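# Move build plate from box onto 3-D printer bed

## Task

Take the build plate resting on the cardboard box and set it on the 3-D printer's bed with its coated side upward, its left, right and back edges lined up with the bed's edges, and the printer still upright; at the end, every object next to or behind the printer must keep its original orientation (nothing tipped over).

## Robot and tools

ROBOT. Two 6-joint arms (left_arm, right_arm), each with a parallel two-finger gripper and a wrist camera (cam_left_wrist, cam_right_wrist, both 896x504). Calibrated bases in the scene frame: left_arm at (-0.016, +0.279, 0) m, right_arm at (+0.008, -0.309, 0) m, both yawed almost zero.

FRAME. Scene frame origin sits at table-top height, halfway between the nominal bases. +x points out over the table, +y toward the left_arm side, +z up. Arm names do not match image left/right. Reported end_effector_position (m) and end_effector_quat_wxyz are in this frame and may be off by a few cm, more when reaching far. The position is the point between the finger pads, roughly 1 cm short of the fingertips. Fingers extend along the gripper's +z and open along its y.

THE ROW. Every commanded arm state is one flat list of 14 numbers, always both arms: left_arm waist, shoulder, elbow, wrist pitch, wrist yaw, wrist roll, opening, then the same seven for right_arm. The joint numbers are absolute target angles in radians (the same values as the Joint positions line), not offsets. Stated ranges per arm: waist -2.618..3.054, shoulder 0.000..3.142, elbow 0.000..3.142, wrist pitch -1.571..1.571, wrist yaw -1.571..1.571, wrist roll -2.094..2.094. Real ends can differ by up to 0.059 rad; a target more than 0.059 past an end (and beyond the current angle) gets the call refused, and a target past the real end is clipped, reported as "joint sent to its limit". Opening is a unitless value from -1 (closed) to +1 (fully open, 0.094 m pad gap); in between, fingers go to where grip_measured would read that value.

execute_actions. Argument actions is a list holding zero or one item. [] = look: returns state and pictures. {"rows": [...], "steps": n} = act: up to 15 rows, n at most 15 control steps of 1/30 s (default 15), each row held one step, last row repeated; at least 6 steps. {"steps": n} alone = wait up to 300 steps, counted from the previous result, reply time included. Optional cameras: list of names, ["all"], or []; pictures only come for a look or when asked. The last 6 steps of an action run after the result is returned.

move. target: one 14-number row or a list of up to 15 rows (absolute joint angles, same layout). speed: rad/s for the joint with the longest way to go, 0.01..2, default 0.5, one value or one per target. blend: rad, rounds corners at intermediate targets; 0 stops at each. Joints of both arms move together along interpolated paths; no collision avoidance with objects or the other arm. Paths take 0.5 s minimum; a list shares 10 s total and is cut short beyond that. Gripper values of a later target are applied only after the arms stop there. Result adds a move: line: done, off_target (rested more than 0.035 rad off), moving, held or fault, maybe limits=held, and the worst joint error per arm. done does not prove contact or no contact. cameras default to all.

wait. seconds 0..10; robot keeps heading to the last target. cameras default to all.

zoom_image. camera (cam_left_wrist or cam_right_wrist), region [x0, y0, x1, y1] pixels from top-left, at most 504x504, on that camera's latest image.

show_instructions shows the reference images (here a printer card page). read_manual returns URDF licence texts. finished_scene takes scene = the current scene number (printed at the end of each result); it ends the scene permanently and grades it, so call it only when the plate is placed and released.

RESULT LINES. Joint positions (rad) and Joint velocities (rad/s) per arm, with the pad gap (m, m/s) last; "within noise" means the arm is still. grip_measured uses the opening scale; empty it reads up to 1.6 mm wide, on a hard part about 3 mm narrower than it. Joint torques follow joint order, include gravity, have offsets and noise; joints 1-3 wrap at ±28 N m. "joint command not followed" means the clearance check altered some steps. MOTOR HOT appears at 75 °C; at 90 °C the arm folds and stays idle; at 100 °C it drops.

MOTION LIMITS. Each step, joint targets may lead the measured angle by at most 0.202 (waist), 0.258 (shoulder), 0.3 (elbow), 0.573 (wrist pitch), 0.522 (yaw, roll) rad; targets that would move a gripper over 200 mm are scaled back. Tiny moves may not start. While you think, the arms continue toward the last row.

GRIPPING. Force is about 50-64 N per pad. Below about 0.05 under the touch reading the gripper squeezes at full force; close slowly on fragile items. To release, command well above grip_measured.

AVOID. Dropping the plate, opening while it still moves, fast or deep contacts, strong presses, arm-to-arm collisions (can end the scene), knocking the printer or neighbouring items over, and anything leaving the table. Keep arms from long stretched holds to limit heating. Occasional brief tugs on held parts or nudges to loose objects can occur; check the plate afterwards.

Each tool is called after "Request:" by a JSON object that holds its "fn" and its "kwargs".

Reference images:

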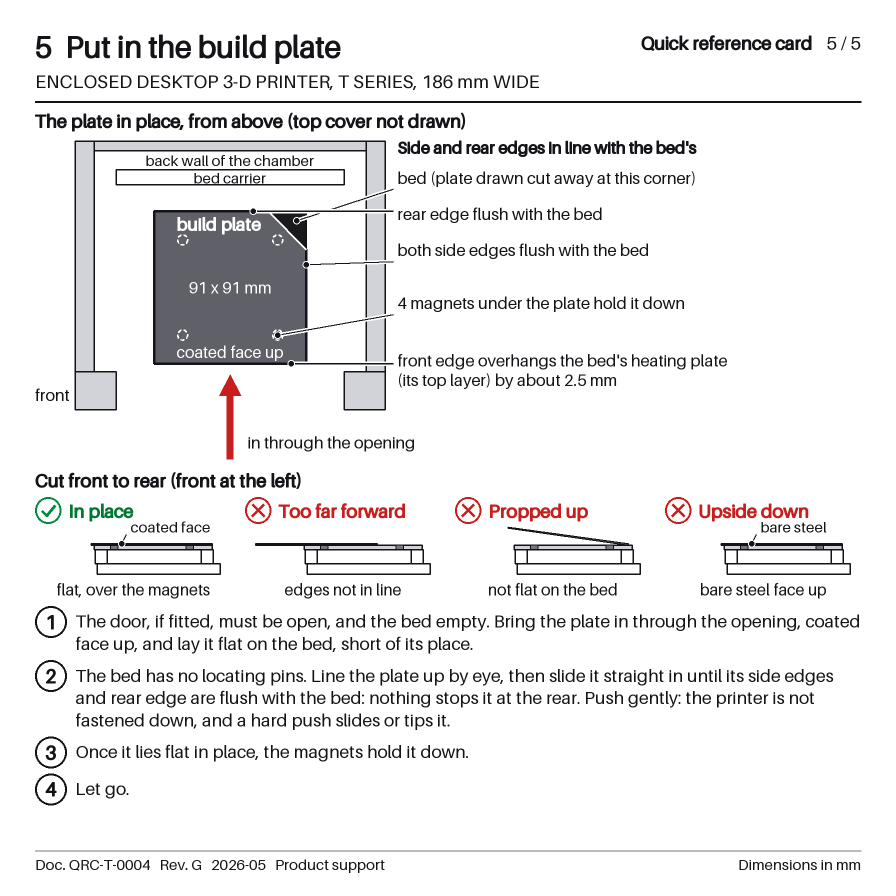

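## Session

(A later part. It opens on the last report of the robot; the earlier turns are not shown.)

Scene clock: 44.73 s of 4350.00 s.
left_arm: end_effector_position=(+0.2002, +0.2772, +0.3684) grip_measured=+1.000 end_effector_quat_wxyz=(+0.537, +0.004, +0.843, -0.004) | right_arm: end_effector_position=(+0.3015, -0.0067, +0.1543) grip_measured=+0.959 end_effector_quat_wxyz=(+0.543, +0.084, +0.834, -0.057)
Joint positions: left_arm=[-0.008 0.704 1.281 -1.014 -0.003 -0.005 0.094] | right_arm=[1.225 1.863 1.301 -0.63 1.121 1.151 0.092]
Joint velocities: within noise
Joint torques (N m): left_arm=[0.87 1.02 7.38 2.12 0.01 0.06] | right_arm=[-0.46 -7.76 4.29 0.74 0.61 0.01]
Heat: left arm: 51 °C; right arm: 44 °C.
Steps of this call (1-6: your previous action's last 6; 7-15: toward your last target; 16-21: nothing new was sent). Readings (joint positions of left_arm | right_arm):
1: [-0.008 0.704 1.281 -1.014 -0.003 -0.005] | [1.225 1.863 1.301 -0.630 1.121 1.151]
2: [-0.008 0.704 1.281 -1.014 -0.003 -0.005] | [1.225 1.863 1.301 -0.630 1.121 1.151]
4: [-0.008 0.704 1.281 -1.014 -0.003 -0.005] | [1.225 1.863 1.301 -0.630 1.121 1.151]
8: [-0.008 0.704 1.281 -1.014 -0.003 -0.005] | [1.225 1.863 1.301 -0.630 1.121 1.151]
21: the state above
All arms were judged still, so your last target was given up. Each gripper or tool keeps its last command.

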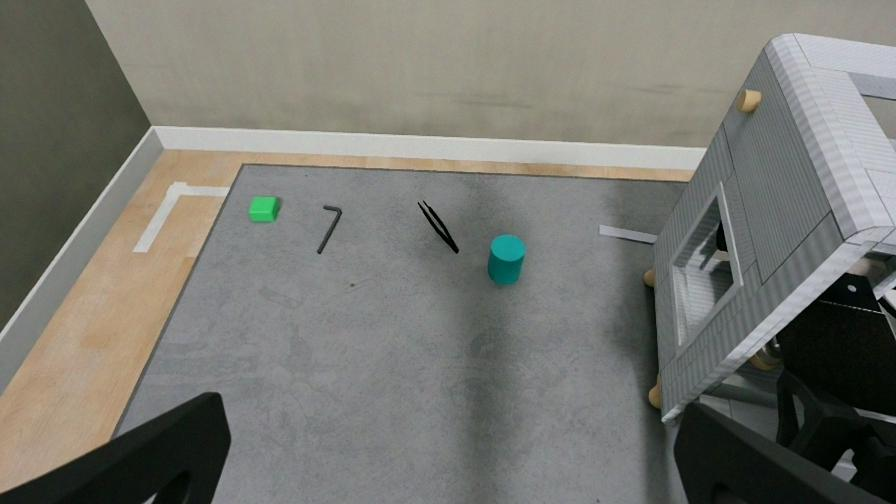

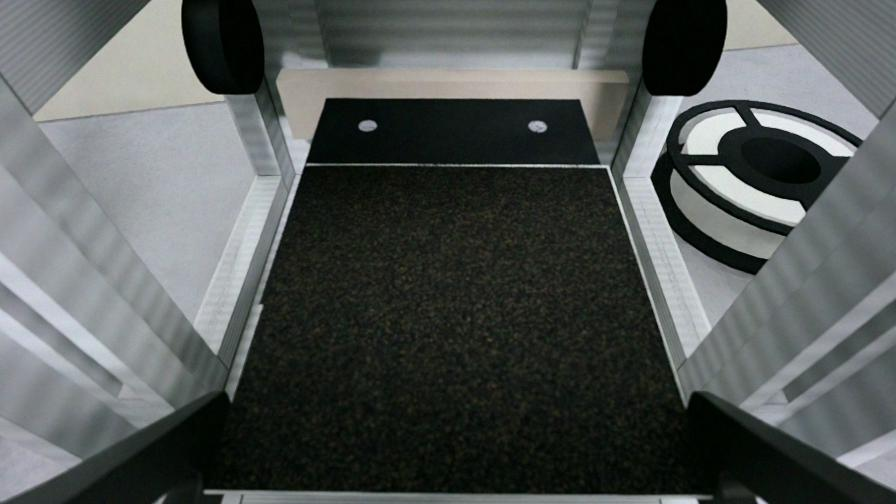

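Request:
{"fn": "execute_actions", "kwargs": {"actions": [{"rows":[[0,0.7,1.3,-1.0,0,0,1,1.220,1.875,1.289,-0.612,1.135,1.152,0.97],[0,0.7,1.3,-1.0,0,0,1,1.220,1.875,1.289,-0.612,1.135,1.152,0.98],[0,0.7,1.3,-1.0,0,0,1,1.220,1.875,1.289,-0.612,1.135,1.152,0.99],[0,0.7,1.3,-1.0,0,0,1,1.220,1.875,1.289,-0.612,1.135,1.152,1.0]],"steps":10}]}}

Request:
{"fn": "wait", "kwargs": {"seconds": 0.4, "cameras": ["cam_right_wrist"]}}

Request:
{"fn": "zoom_image", "kwargs": {"camera": "cam_right_wrist", "region": [280, 40, 640, 190]}}

Scene clock: 45.20 s of 4350.00 s.
left_arm: end_effector_position=(+0.2002, +0.2772, +0.3684) grip_measured=+1.000 end_effector_quat_wxyz=(+0.537, +0.004, +0.843, -0.004) | right_arm: end_effector_position=(+0.3017, -0.0063, +0.1545) grip_measured=+0.993 end_effector_quat_wxyz=(+0.543, +0.085, +0.833, -0.055)
Joint positions: left_arm=[-0.008 0.704 1.281 -1.014 -0.003 -0.005 0.094] | right_arm=[1.225 1.863 1.301 -0.627 1.121 1.151 0.094]
Joint velocities: left_arm=[within noise] | right_arm=[-0.002 -0.007 -0.002 0.037 -0.051 -0.051 0.011]
Joint torques (N m): left_arm=[0.84 1.02 7.38 2.13 0.01 0.06] | right_arm=[-0.44 -7.75 4.29 0.65 0.62 0.02]
Heat: left arm: 51 °C; right arm: 44 °C.
Steps of this call (1-10: nothing new was sent; 11-14: this action's first 4). Readings (joint positions of left_arm | right_arm):
11: [-0.008 0.704 1.281 -1.014 -0.003 -0.005] | [1.225 1.863 1.301 -0.630 1.121 1.151]
12: [-0.008 0.704 1.281 -1.014 -0.003 -0.005] | [1.225 1.863 1.301 -0.629 1.121 1.151]
14: the state above

Scene clock: 45.80 s of 4350.00 s.
left_arm: end_effector_position=(+0.2002, +0.2772, +0.3684) grip_measured=+1.000 end_effector_quat_wxyz=(+0.537, +0.004, +0.843, -0.004) | right_arm: end_effector_position=(+0.3018, -0.0060, +0.1546) grip_measured=+0.998 end_effector_quat_wxyz=(+0.543, +0.086, +0.833, -0.055)
Joint positions: left_arm=[-0.008 0.704 1.281 -1.014 -0.003 -0.005 0.094] | right_arm=[1.225 1.863 1.301 -0.625 1.121 1.151 0.094]
Joint velocities: within noise
Joint torques (N m): left_arm=[0.87 1.03 7.39 2.13 0.01 0.06] | right_arm=[-0.44 -7.75 4.29 0.69 0.61 0.01]
Heat: left arm: 51 °C; right arm: 44 °C.
Steps of this call (1-6: your previous action's last 6; 7-15: toward your last target; 16-18: nothing new was sent). Readings (joint positions of left_arm | right_arm):
1: [-0.008 0.704 1.281 -1.014 -0.003 -0.005] | [1.225 1.863 1.301 -0.625 1.121 1.151]
2: [-0.008 0.704 1.281 -1.014 -0.003 -0.005] | [1.225 1.863 1.301 -0.625 1.121 1.151]
4: [-0.008 0.704 1.281 -1.014 -0.003 -0.005] | [1.225 1.863 1.301 -0.625 1.121 1.151]
8: [-0.008 0.704 1.281 -1.014 -0.003 -0.005] | [1.225 1.863 1.301 -0.625 1.121 1.151]
18: the state above
All arms were judged still, so your last target was given up. Each gripper or tool keeps its last command.
Images, in order (width x height): cam_right_wrist 896x504.

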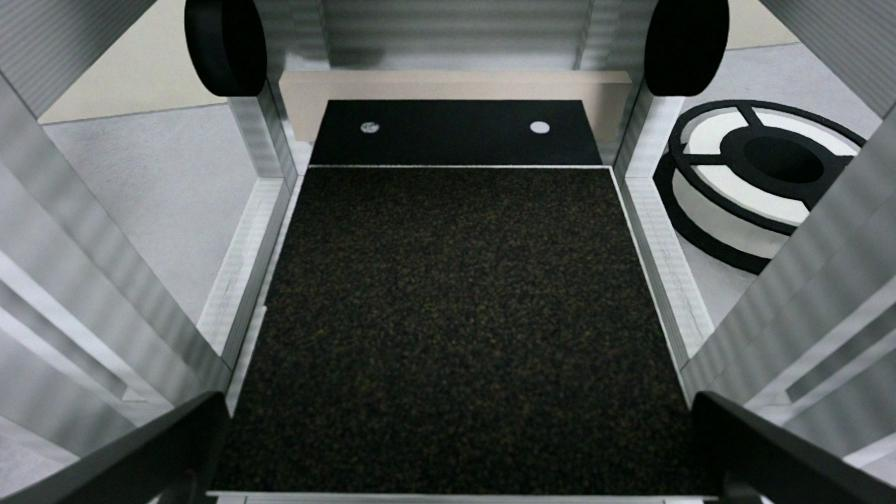

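Scaled by 1.400 from the camera's 896x504 image, which has a finer 1280x720 frame.

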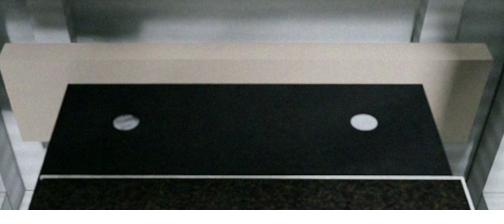

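Request:
{"fn": "execute_actions", "kwargs": {"actions": [], "cameras": ["all"]}}

Request:
{"fn": "zoom_image", "kwargs": {"camera": "cam_left_wrist", "region": [740, 240, 896, 420]}}

Request:
{"fn": "zoom_image", "kwargs": {"camera": "cam_right_wrist", "region": [180, 380, 460, 504]}}

Request:
{"fn": "zoom_image", "kwargs": {"camera": "cam_right_wrist", "region": [460, 380, 740, 504]}}

Scene clock: 46.60 s of 4350.00 s.
left_arm: end_effector_position=(+0.2002, +0.2772, +0.3684) grip_measured=+1.000 end_effector_quat_wxyz=(+0.537, +0.004, +0.843, -0.004) | right_arm: end_effector_position=(+0.3018, -0.0060, +0.1546) grip_measured=+0.998 end_effector_quat_wxyz=(+0.543, +0.086, +0.833, -0.055)
Joint positions: left_arm=[-0.008 0.704 1.281 -1.014 -0.003 -0.005 0.094] | right_arm=[1.225 1.863 1.301 -0.625 1.121 1.151 0.094]
Joint velocities: within noise
Joint torques (N m): left_arm=[0.85 1.02 7.38 2.12 0.01 0.06] | right_arm=[-0.43 -7.76 4.31 0.7 0.62 0.02]
Heat: left arm: 51 °C; right arm: 44 °C.
Steps of this call (1-24: nothing new was sent). Readings (joint positions of left_arm | right_arm):
1: [-0.008 0.704 1.281 -1.014 -0.003 -0.005] | [1.225 1.863 1.301 -0.625 1.121 1.151]
2: [-0.008 0.704 1.281 -1.014 -0.003 -0.005] | [1.225 1.863 1.301 -0.625 1.121 1.151]
4: [-0.008 0.704 1.281 -1.014 -0.003 -0.005] | [1.225 1.863 1.301 -0.625 1.121 1.151]
8: [-0.008 0.704 1.281 -1.014 -0.003 -0.005] | [1.225 1.863 1.301 -0.625 1.121 1.151]
24: the state above

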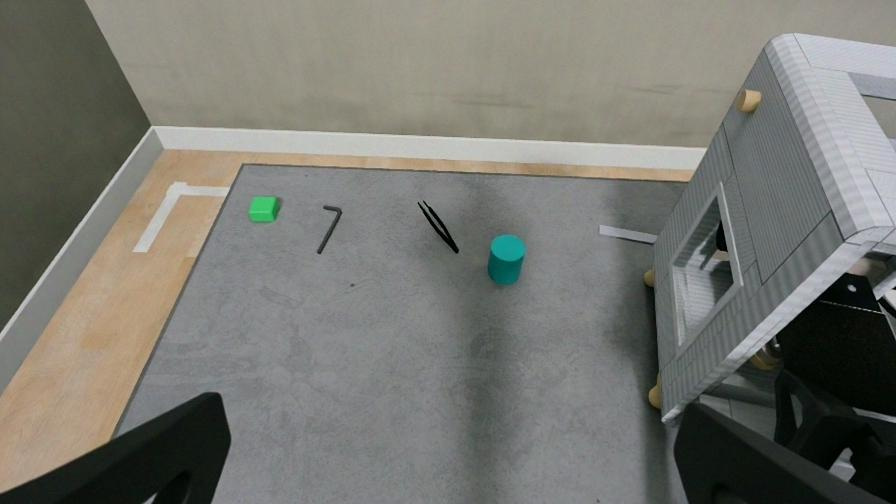

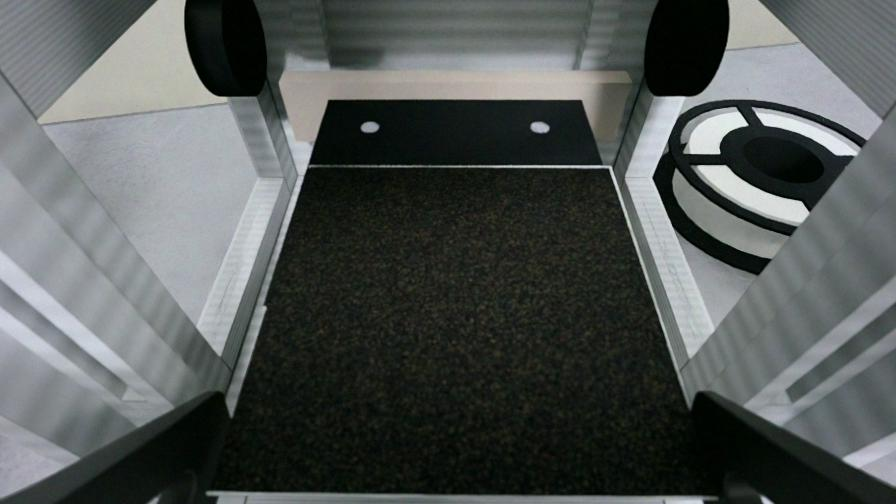

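Scaled by 2.800 from the camera's 896x504 image, which has a finer 1280x720 frame.

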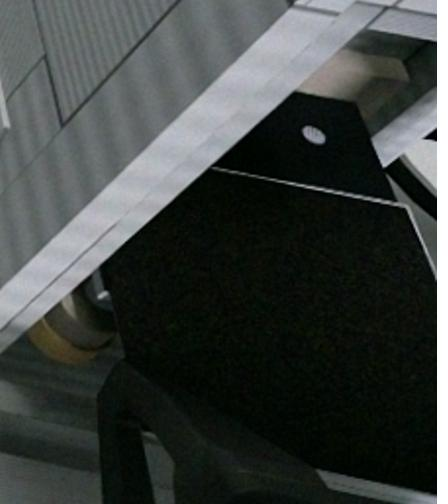

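Scaled by 1.800 from the camera's 896x504 image, which has a finer 1280x720 frame.

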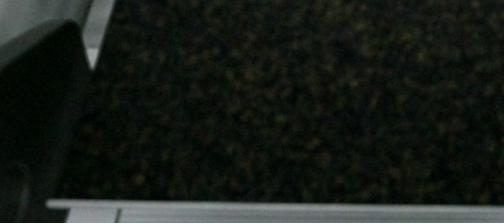

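Scaled by 1.800 from the camera's 896x504 image, which has a finer 1280x720 frame.

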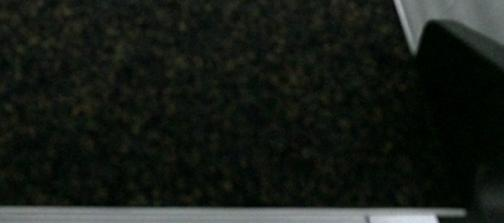

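Request:
{"fn": "move", "kwargs": {"target": [0.0, 0.7, 1.3, -1.0, 0, 0, 1, 1.356, 1.917, 1.418, -0.955, 1.188, 1.460, 1], "speed": 0.15}}

Scene clock: 49.90 s of 4350.00 s.
left_arm: end_effector_position=(+0.2002, +0.2772, +0.3684) grip_measured=+1.000 end_effector_quat_wxyz=(+0.537, +0.004, +0.843, -0.004) | right_arm: end_effector_position=(+0.2568, +0.0024, +0.1569) grip_measured=+0.998 end_effector_quat_wxyz=(+0.544, +0.088, +0.833, -0.055)
Joint positions: left_arm=[-0.008 0.704 1.281 -1.014 -0.003 -0.005 0.094] | right_arm=[1.351 1.904 1.384 -0.941 1.154 1.455 0.094]
Joint velocities: within noise
Joint torques (N m): left_arm=[0.87 1.01 7.39 2.13 0.01 0.06] | right_arm=[0.5 -7.73 7.73 0.12 0.85 0.08]
Heat: left arm: 51 °C; right arm: 44 °C.
Kept back: nothing.
move: done

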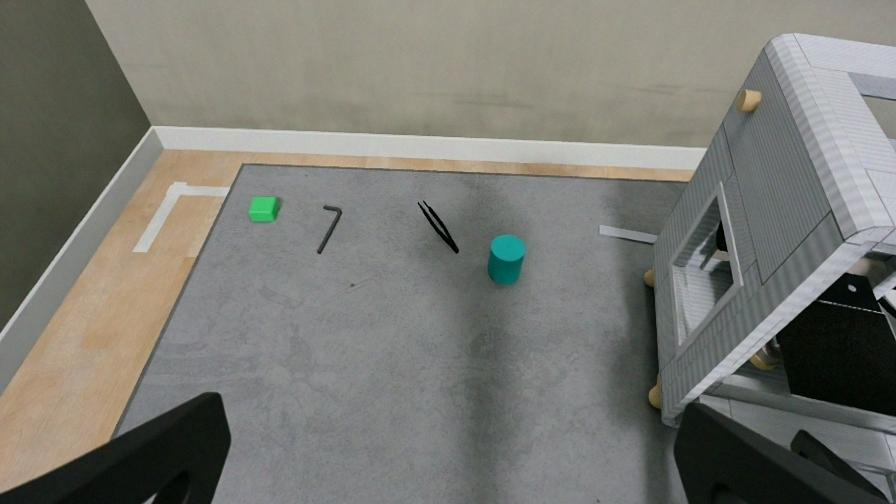

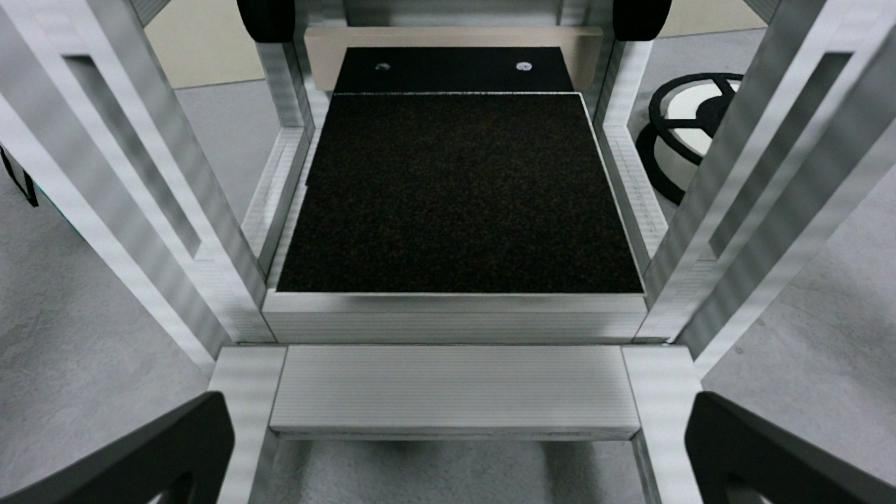

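Request:
{"fn": "zoom_image", "kwargs": {"camera": "cam_right_wrist", "region": [260, 30, 400, 310]}}

Request:
{"fn": "zoom_image", "kwargs": {"camera": "cam_right_wrist", "region": [530, 30, 670, 310]}}

Scaled by 1.800 from the camera's 896x504 image, which has a finer 1280x720 frame.

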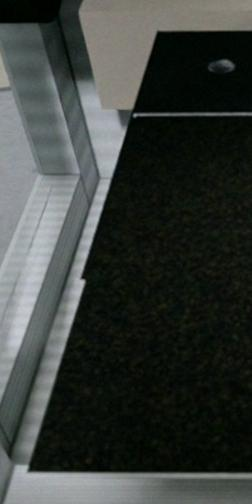

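Scaled by 1.800 from the camera's 896x504 image, which has a finer 1280x720 frame.

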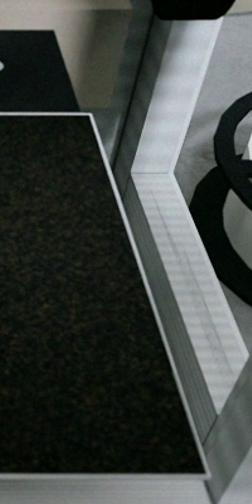

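Request:
{"fn": "move", "kwargs": {"target": [0.0, 0.7, 1.3, -1.0, 0, 0, 1, 1.323, 1.868, 1.226, -0.595, 1.365, 1.270, 0.2], "speed": 0.35}}

Request:
{"fn": "zoom_image", "kwargs": {"camera": "cam_right_wrist", "region": [200, 280, 700, 504]}}

Scene clock: 54.50 s of 4350.00 s.
left_arm: end_effector_position=(+0.2002, +0.2772, +0.3684) grip_measured=+1.000 end_effector_quat_wxyz=(+0.537, +0.004, +0.843, -0.004) | right_arm: end_effector_position=(+0.2751, -0.0019, +0.1558) grip_measured=+0.202 end_effector_quat_wxyz=(+0.619, +0.085, +0.778, -0.060)
Joint positions: left_arm=[-0.008 0.704 1.281 -1.014 -0.003 -0.005 0.094] | right_arm=[1.328 1.904 1.236 -0.604 1.332 1.276 0.056]
Joint velocities: within noise
Joint torques (N m): left_arm=[0.87 1.02 7.39 2.13 0.01 0.06] | right_arm=[-0.49 -12.19 4.15 0.53 0.85 -0.04]
Heat: left arm: 51 °C; right arm: 44 °C.
Kept back: nothing.
move: off_target (right_arm); right_arm: the shoulder is farthest, 0.036 rad from its target

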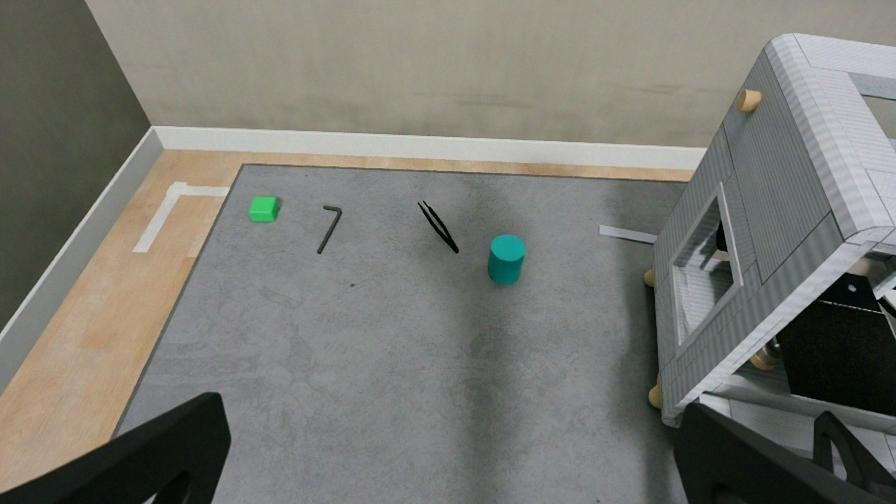

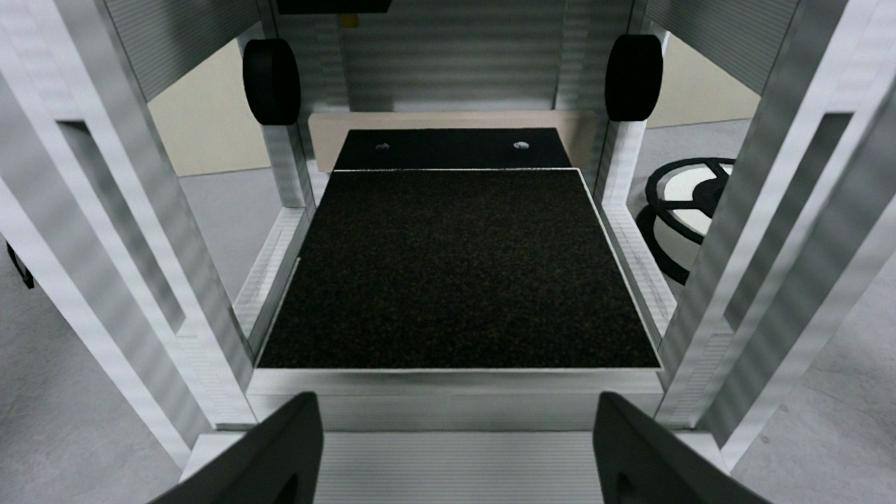

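Scaled by 1.008 from the camera's 896x504 image, which has a finer 1280x720 frame.

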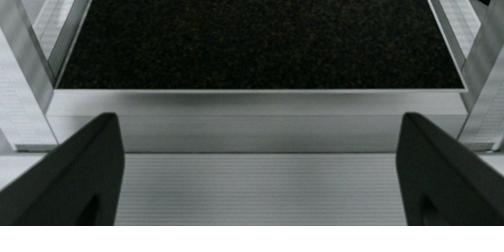

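Request:
{"fn": "move", "kwargs": {"target": [0.0, 0.7, 1.3, -1.0, 0, 0, 1, 1.242, 1.846, 1.162, -0.342, 1.318, 1.040, 0.2], "speed": 0.08}}

Request:
{"fn": "zoom_image", "kwargs": {"camera": "cam_right_wrist", "region": [300, 100, 640, 220]}}

Scene clock: 58.57 s of 4350.00 s.
left_arm: end_effector_position=(+0.2002, +0.2772, +0.3684) grip_measured=+1.000 end_effector_quat_wxyz=(+0.537, +0.004, +0.843, -0.004) | right_arm: end_effector_position=(+0.2979, -0.0068, +0.1550) grip_measured=+0.202 end_effector_quat_wxyz=(+0.619, +0.083, +0.778, -0.067)
Joint positions: left_arm=[-0.008 0.704 1.281 -1.014 -0.003 -0.005 0.094] | right_arm=[1.264 1.881 1.174 -0.356 1.31 1.046 0.056]
Joint velocities: within noise
Joint torques (N m): left_arm=[0.85 1.02 7.39 2.13 0.01 0.06] | right_arm=[-2.11 -12.03 4.15 0.79 0.54 -0.05]
Heat: left arm: 52 °C; right arm: 44 °C.
Kept back: nothing.
move: done

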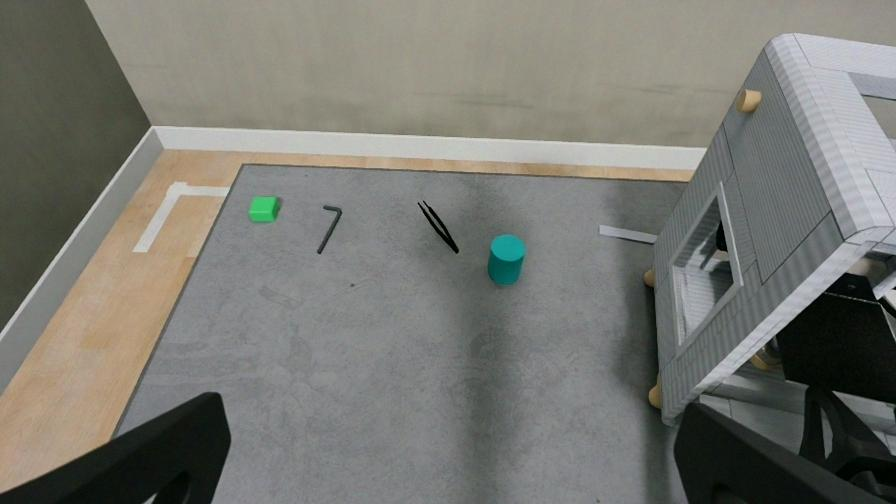

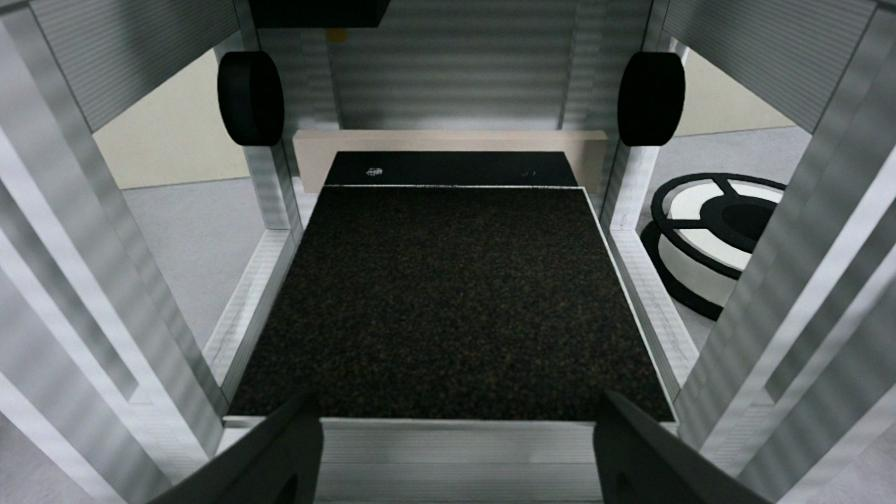

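Scaled by 1.482 from the camera's 896x504 image, which has a finer 1280x720 frame.

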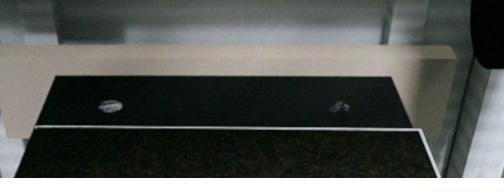

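Request:
{"fn": "move", "kwargs": {"target": [0.0, 0.7, 1.3, -1.0, 0, 0, 1, 1.170, 1.835, 1.118, -0.131, 1.284, 0.859, 0.2], "speed": 0.06}}

Request:
{"fn": "zoom_image", "kwargs": {"camera": "cam_right_wrist", "region": [300, 130, 640, 230]}}

Scene clock: 63.07 s of 4350.00 s.
left_arm: end_effector_position=(+0.2002, +0.2772, +0.3684) grip_measured=+1.000 end_effector_quat_wxyz=(+0.537, +0.004, +0.843, -0.004) | right_arm: end_effector_position=(+0.3186, -0.0109, +0.1553) grip_measured=+0.202 end_effector_quat_wxyz=(+0.618, +0.081, +0.779, -0.066)
Joint positions: left_arm=[-0.008 0.704 1.281 -1.014 -0.003 -0.005 0.094] | right_arm=[1.206 1.868 1.129 -0.152 1.273 0.867 0.056]
Joint velocities: within noise
Joint torques (N m): left_arm=[0.85 1.02 7.39 2.13 0.01 0.06] | right_arm=[-3.51 -11.78 4.27 1.01 0.53 -0.08]
Heat: left arm: 52 °C; right arm: 44 °C.
Kept back: nothing.
move: off_target (right_arm); right_arm: the waist is farthest, 0.036 rad from its target

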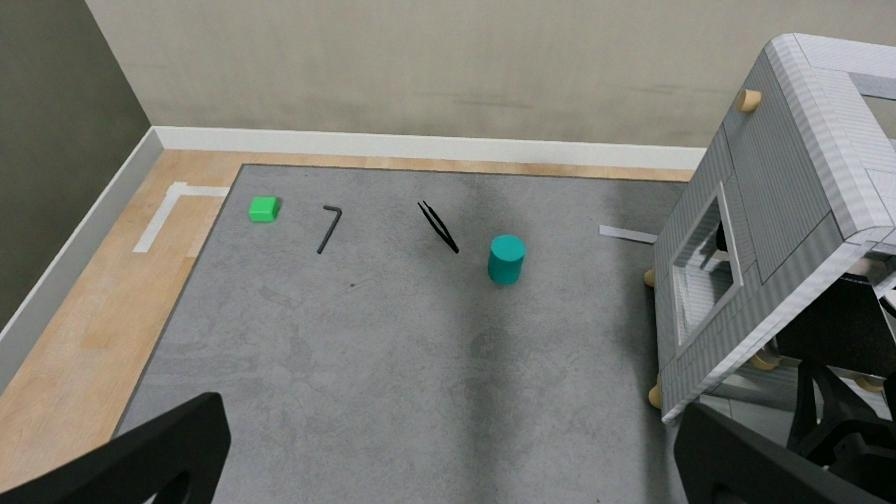

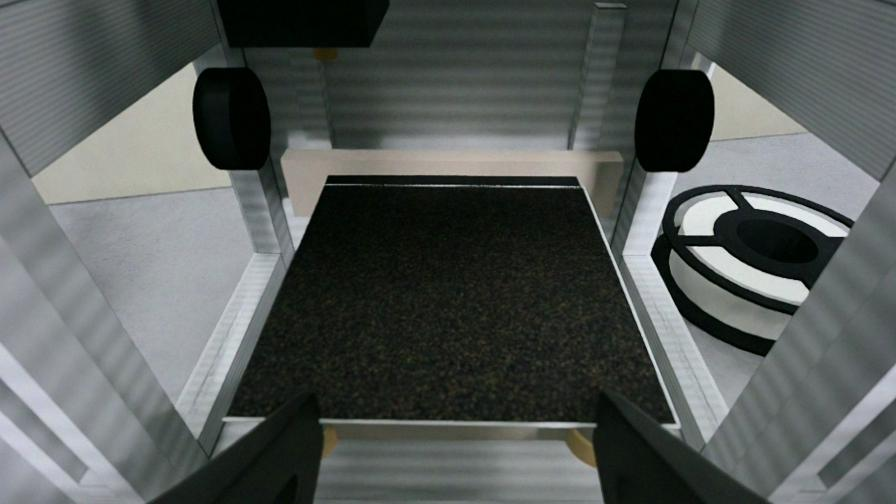

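Scaled by 1.482 from the camera's 896x504 image, which has a finer 1280x720 frame.

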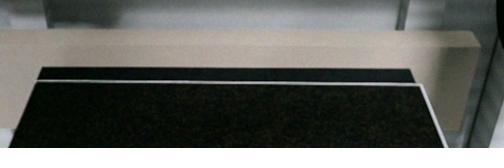

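Request:
{"fn": "move", "kwargs": {"target": [0.0, 0.7, 1.3, -1.0, 0, 0, 1, 1.1455, 1.835, 1.1095, -0.077, 1.272, 0.812, 0.2], "speed": 0.04, "cameras": ["cam_right_wrist"]}}

Request:
{"fn": "zoom_image", "kwargs": {"camera": "cam_right_wrist", "region": [310, 165, 350, 195]}}

Request:
{"fn": "zoom_image", "kwargs": {"camera": "cam_right_wrist", "region": [560, 165, 600, 195]}}

Scene clock: 65.30 s of 4350.00 s.
left_arm: end_effector_position=(+0.2002, +0.2772, +0.3684) grip_measured=+1.000 end_effector_quat_wxyz=(+0.537, +0.004, +0.843, -0.004) | right_arm: end_effector_position=(+0.3269, -0.0124, +0.1555) grip_measured=+0.202 end_effector_quat_wxyz=(+0.616, +0.082, +0.781, -0.065)
Joint positions: left_arm=[-0.008 0.704 1.281 -1.014 -0.003 -0.005 0.094] | right_arm=[1.182 1.867 1.124 -0.101 1.254 0.818 0.056]
Joint velocities: within noise
Joint torques (N m): left_arm=[0.85 1.01 7.39 2.13 0.01 0.06] | right_arm=[-3.59 -11.71 4.08 1.07 0.58 -0.05]
Heat: left arm: 52 °C; right arm: 45 °C.
Kept back: nothing.
move: off_target (right_arm); right_arm: the waist is farthest, 0.037 rad from its target
Images, in order (width x height): cam_right_wrist 896x504.

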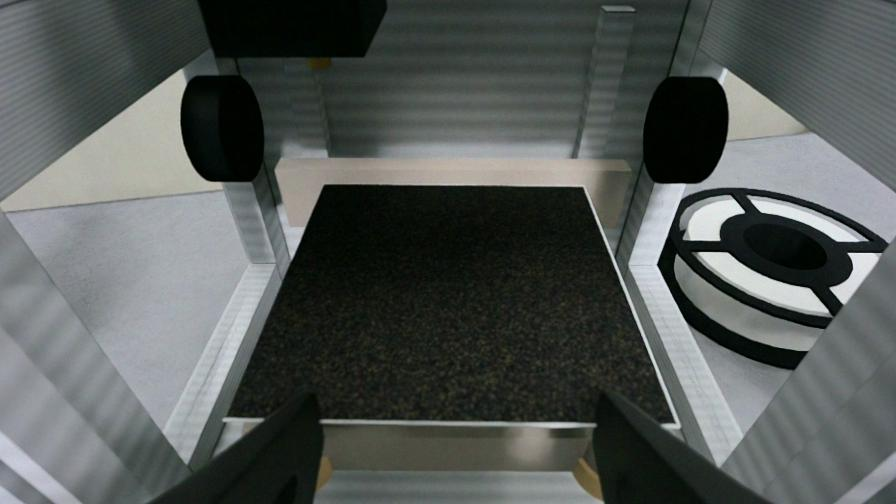

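Scaled by 12.600 from the camera's 896x504 image, which has a finer 1280x720 frame.

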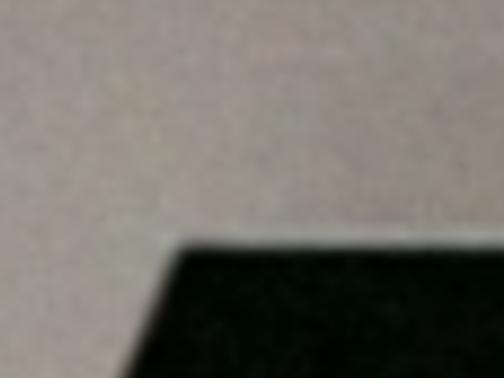

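Scaled by 12.600 from the camera's 896x504 image, which has a finer 1280x720 frame.

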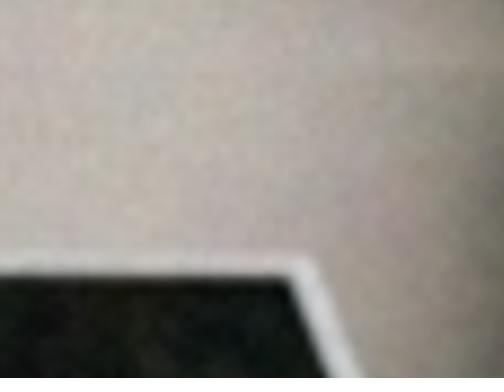

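Request:
{"fn": "move", "kwargs": {"target": [0.0, 0.7, 1.3, -1.0, 0, 0, 1, 1.1400, 1.835, 1.104, -0.064, 1.268, 0.803, 0.2], "speed": 0.03, "cameras": ["cam_right_wrist"]}}

Request:
{"fn": "zoom_image", "kwargs": {"camera": "cam_right_wrist", "region": [310, 165, 350, 195]}}

Scene clock: 66.37 s of 4350.00 s.
left_arm: end_effector_position=(+0.2002, +0.2772, +0.3684) grip_measured=+1.000 end_effector_quat_wxyz=(+0.537, +0.004, +0.843, -0.004) | right_arm: end_effector_position=(+0.3269, -0.0125, +0.1552) grip_measured=+0.202 end_effector_quat_wxyz=(+0.617, +0.082, +0.780, -0.064)
Joint positions: left_arm=[-0.008 0.704 1.281 -1.014 -0.003 -0.005 0.094] | right_arm=[1.182 1.866 1.116 -0.082 1.254 0.808 0.056]
Joint velocities: within noise
Joint torques (N m): left_arm=[0.87 1.02 7.39 2.13 0.01 0.06] | right_arm=[-4.15 -11.6 4.26 1.02 0.53 -0.04]
Heat: left arm: 52 °C; right arm: 45 °C.
Kept back: nothing.
move: off_target (right_arm); right_arm: the waist is farthest, 0.042 rad from its target
Images, in order (width x height): cam_right_wrist 896x504.

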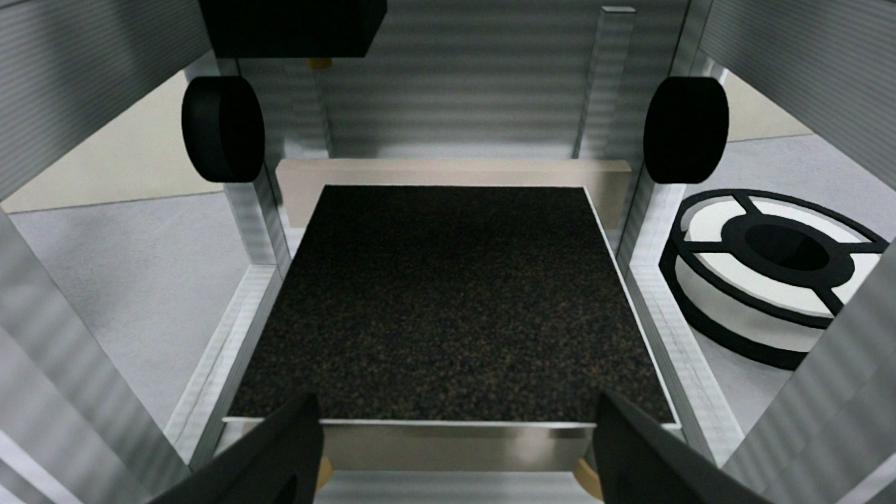

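Scaled by 12.600 from the camera's 896x504 image, which has a finer 1280x720 frame.

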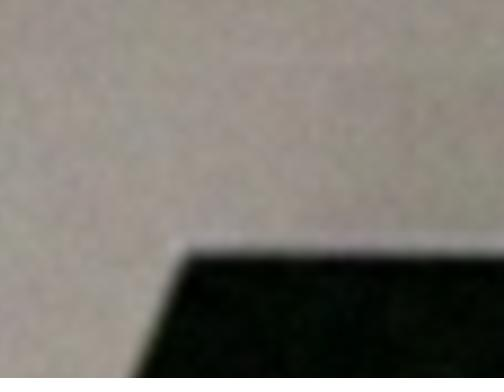

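Request:
{"fn": "move", "kwargs": {"target": [[0.0, 0.7, 1.3, -1.0, 0, 0, 1, 1.190, 1.868, 1.118, -0.110, 1.275, 0.830, 0.2], [0.0, 0.7, 1.3, -1.0, 0, 0, 1, 1.285, 1.885, 1.19, -0.40, 1.33, 1.09, 0.2], [0.0, 0.7, 1.3, -1.0, 0, 0, 1, 1.300, 1.895, 1.35, -0.80, 1.18, 1.33, 0.2]], "speed": [0.1, 0.15, 0.4], "cameras": ["cam_right_wrist"]}}

Request:
{"fn": "zoom_image", "kwargs": {"camera": "cam_right_wrist", "region": [300, 30, 640, 330]}}

Scene clock: 71.00 s of 4350.00 s.
left_arm: end_effector_position=(+0.2002, +0.2772, +0.3684) grip_measured=+1.000 end_effector_quat_wxyz=(+0.537, +0.004, +0.843, -0.004) | right_arm: end_effector_position=(+0.2768, -0.0067, +0.1526) grip_measured=+0.202 end_effector_quat_wxyz=(+0.552, +0.087, +0.827, -0.063)
Joint positions: left_arm=[-0.008 0.704 1.281 -1.014 -0.003 -0.005 0.094] | right_arm=[1.295 1.883 1.318 -0.787 1.168 1.324 0.056]
Joint velocities: within noise
Joint torques (N m): left_arm=[0.85 1.03 7.41 2.13 0.01 0.06] | right_arm=[0.53 -7.66 7.76 0.26 0.62 0.06]
Heat: left arm: 52 °C; right arm: 45 °C.
Kept back: nothing.
move: done
Images, in order (width x height): cam_right_wrist 896x504.

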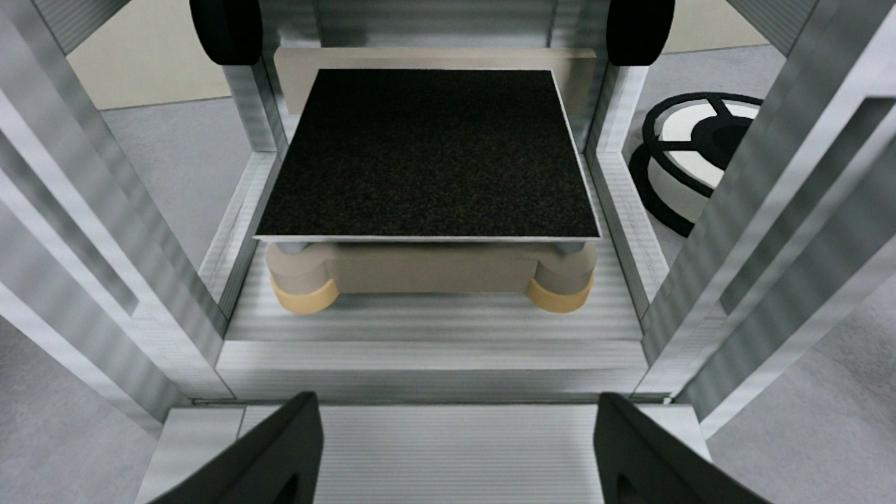

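Scaled by 1.482 from the camera's 896x504 image, which has a finer 1280x720 frame.

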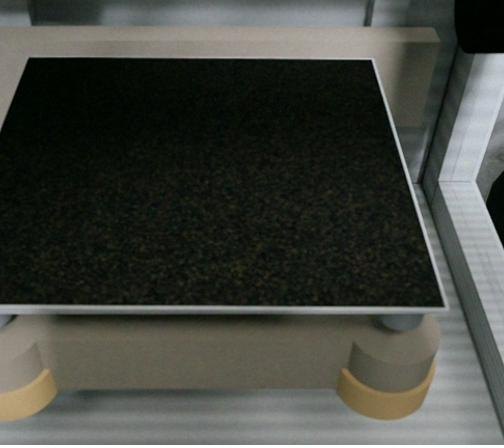

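Request:
{"fn": "zoom_image", "kwargs": {"camera": "cam_right_wrist", "region": [240, 200, 360, 320]}}

Request:
{"fn": "zoom_image", "kwargs": {"camera": "cam_right_wrist", "region": [500, 200, 620, 320]}}

Request:
{"fn": "zoom_image", "kwargs": {"camera": "cam_right_wrist", "region": [530, 50, 610, 130]}}

Request:
{"fn": "zoom_image", "kwargs": {"camera": "cam_right_wrist", "region": [270, 50, 350, 130]}}

Scaled by 4.200 from the camera's 896x504 image, which has a finer 1280x720 frame.

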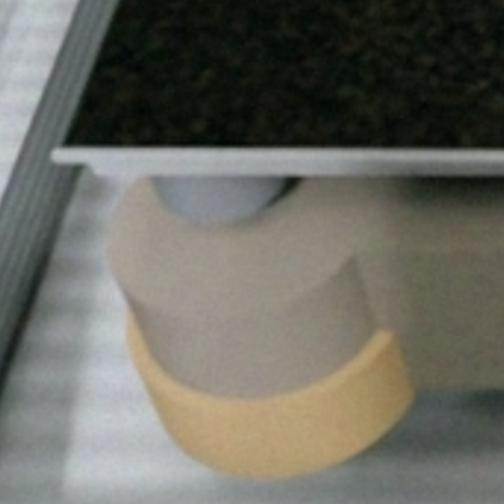

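Scaled by 4.200 from the camera's 896x504 image, which has a finer 1280x720 frame.

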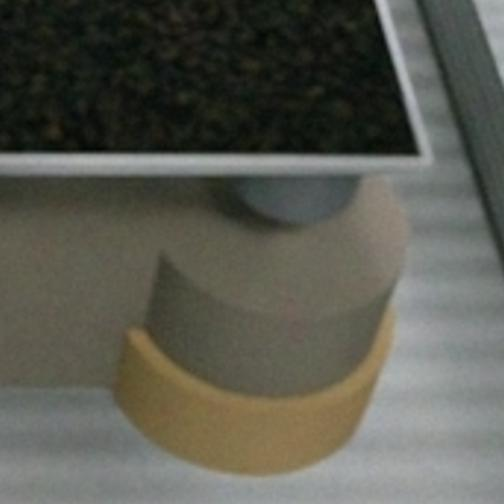

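Scaled by 6.300 from the camera's 896x504 image, which has a finer 1280x720 frame.

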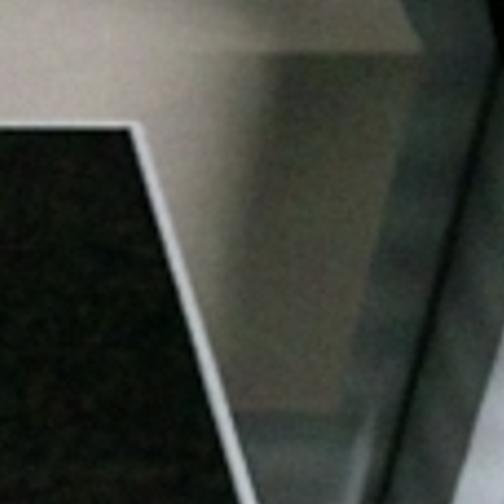

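Scaled by 6.300 from the camera's 896x504 image, which has a finer 1280x720 frame.

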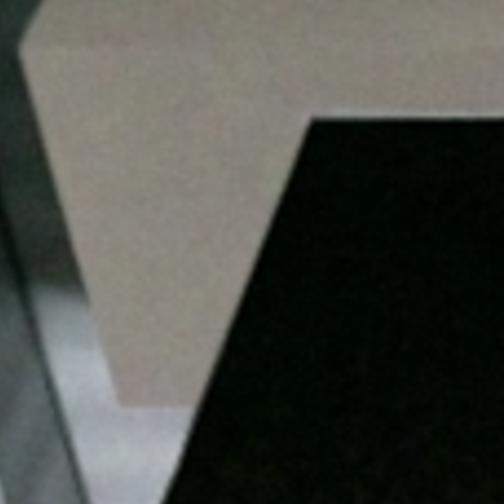

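Request:
{"fn": "finished_scene", "kwargs": {"scene": 2}}

The scene is finished: the task was done.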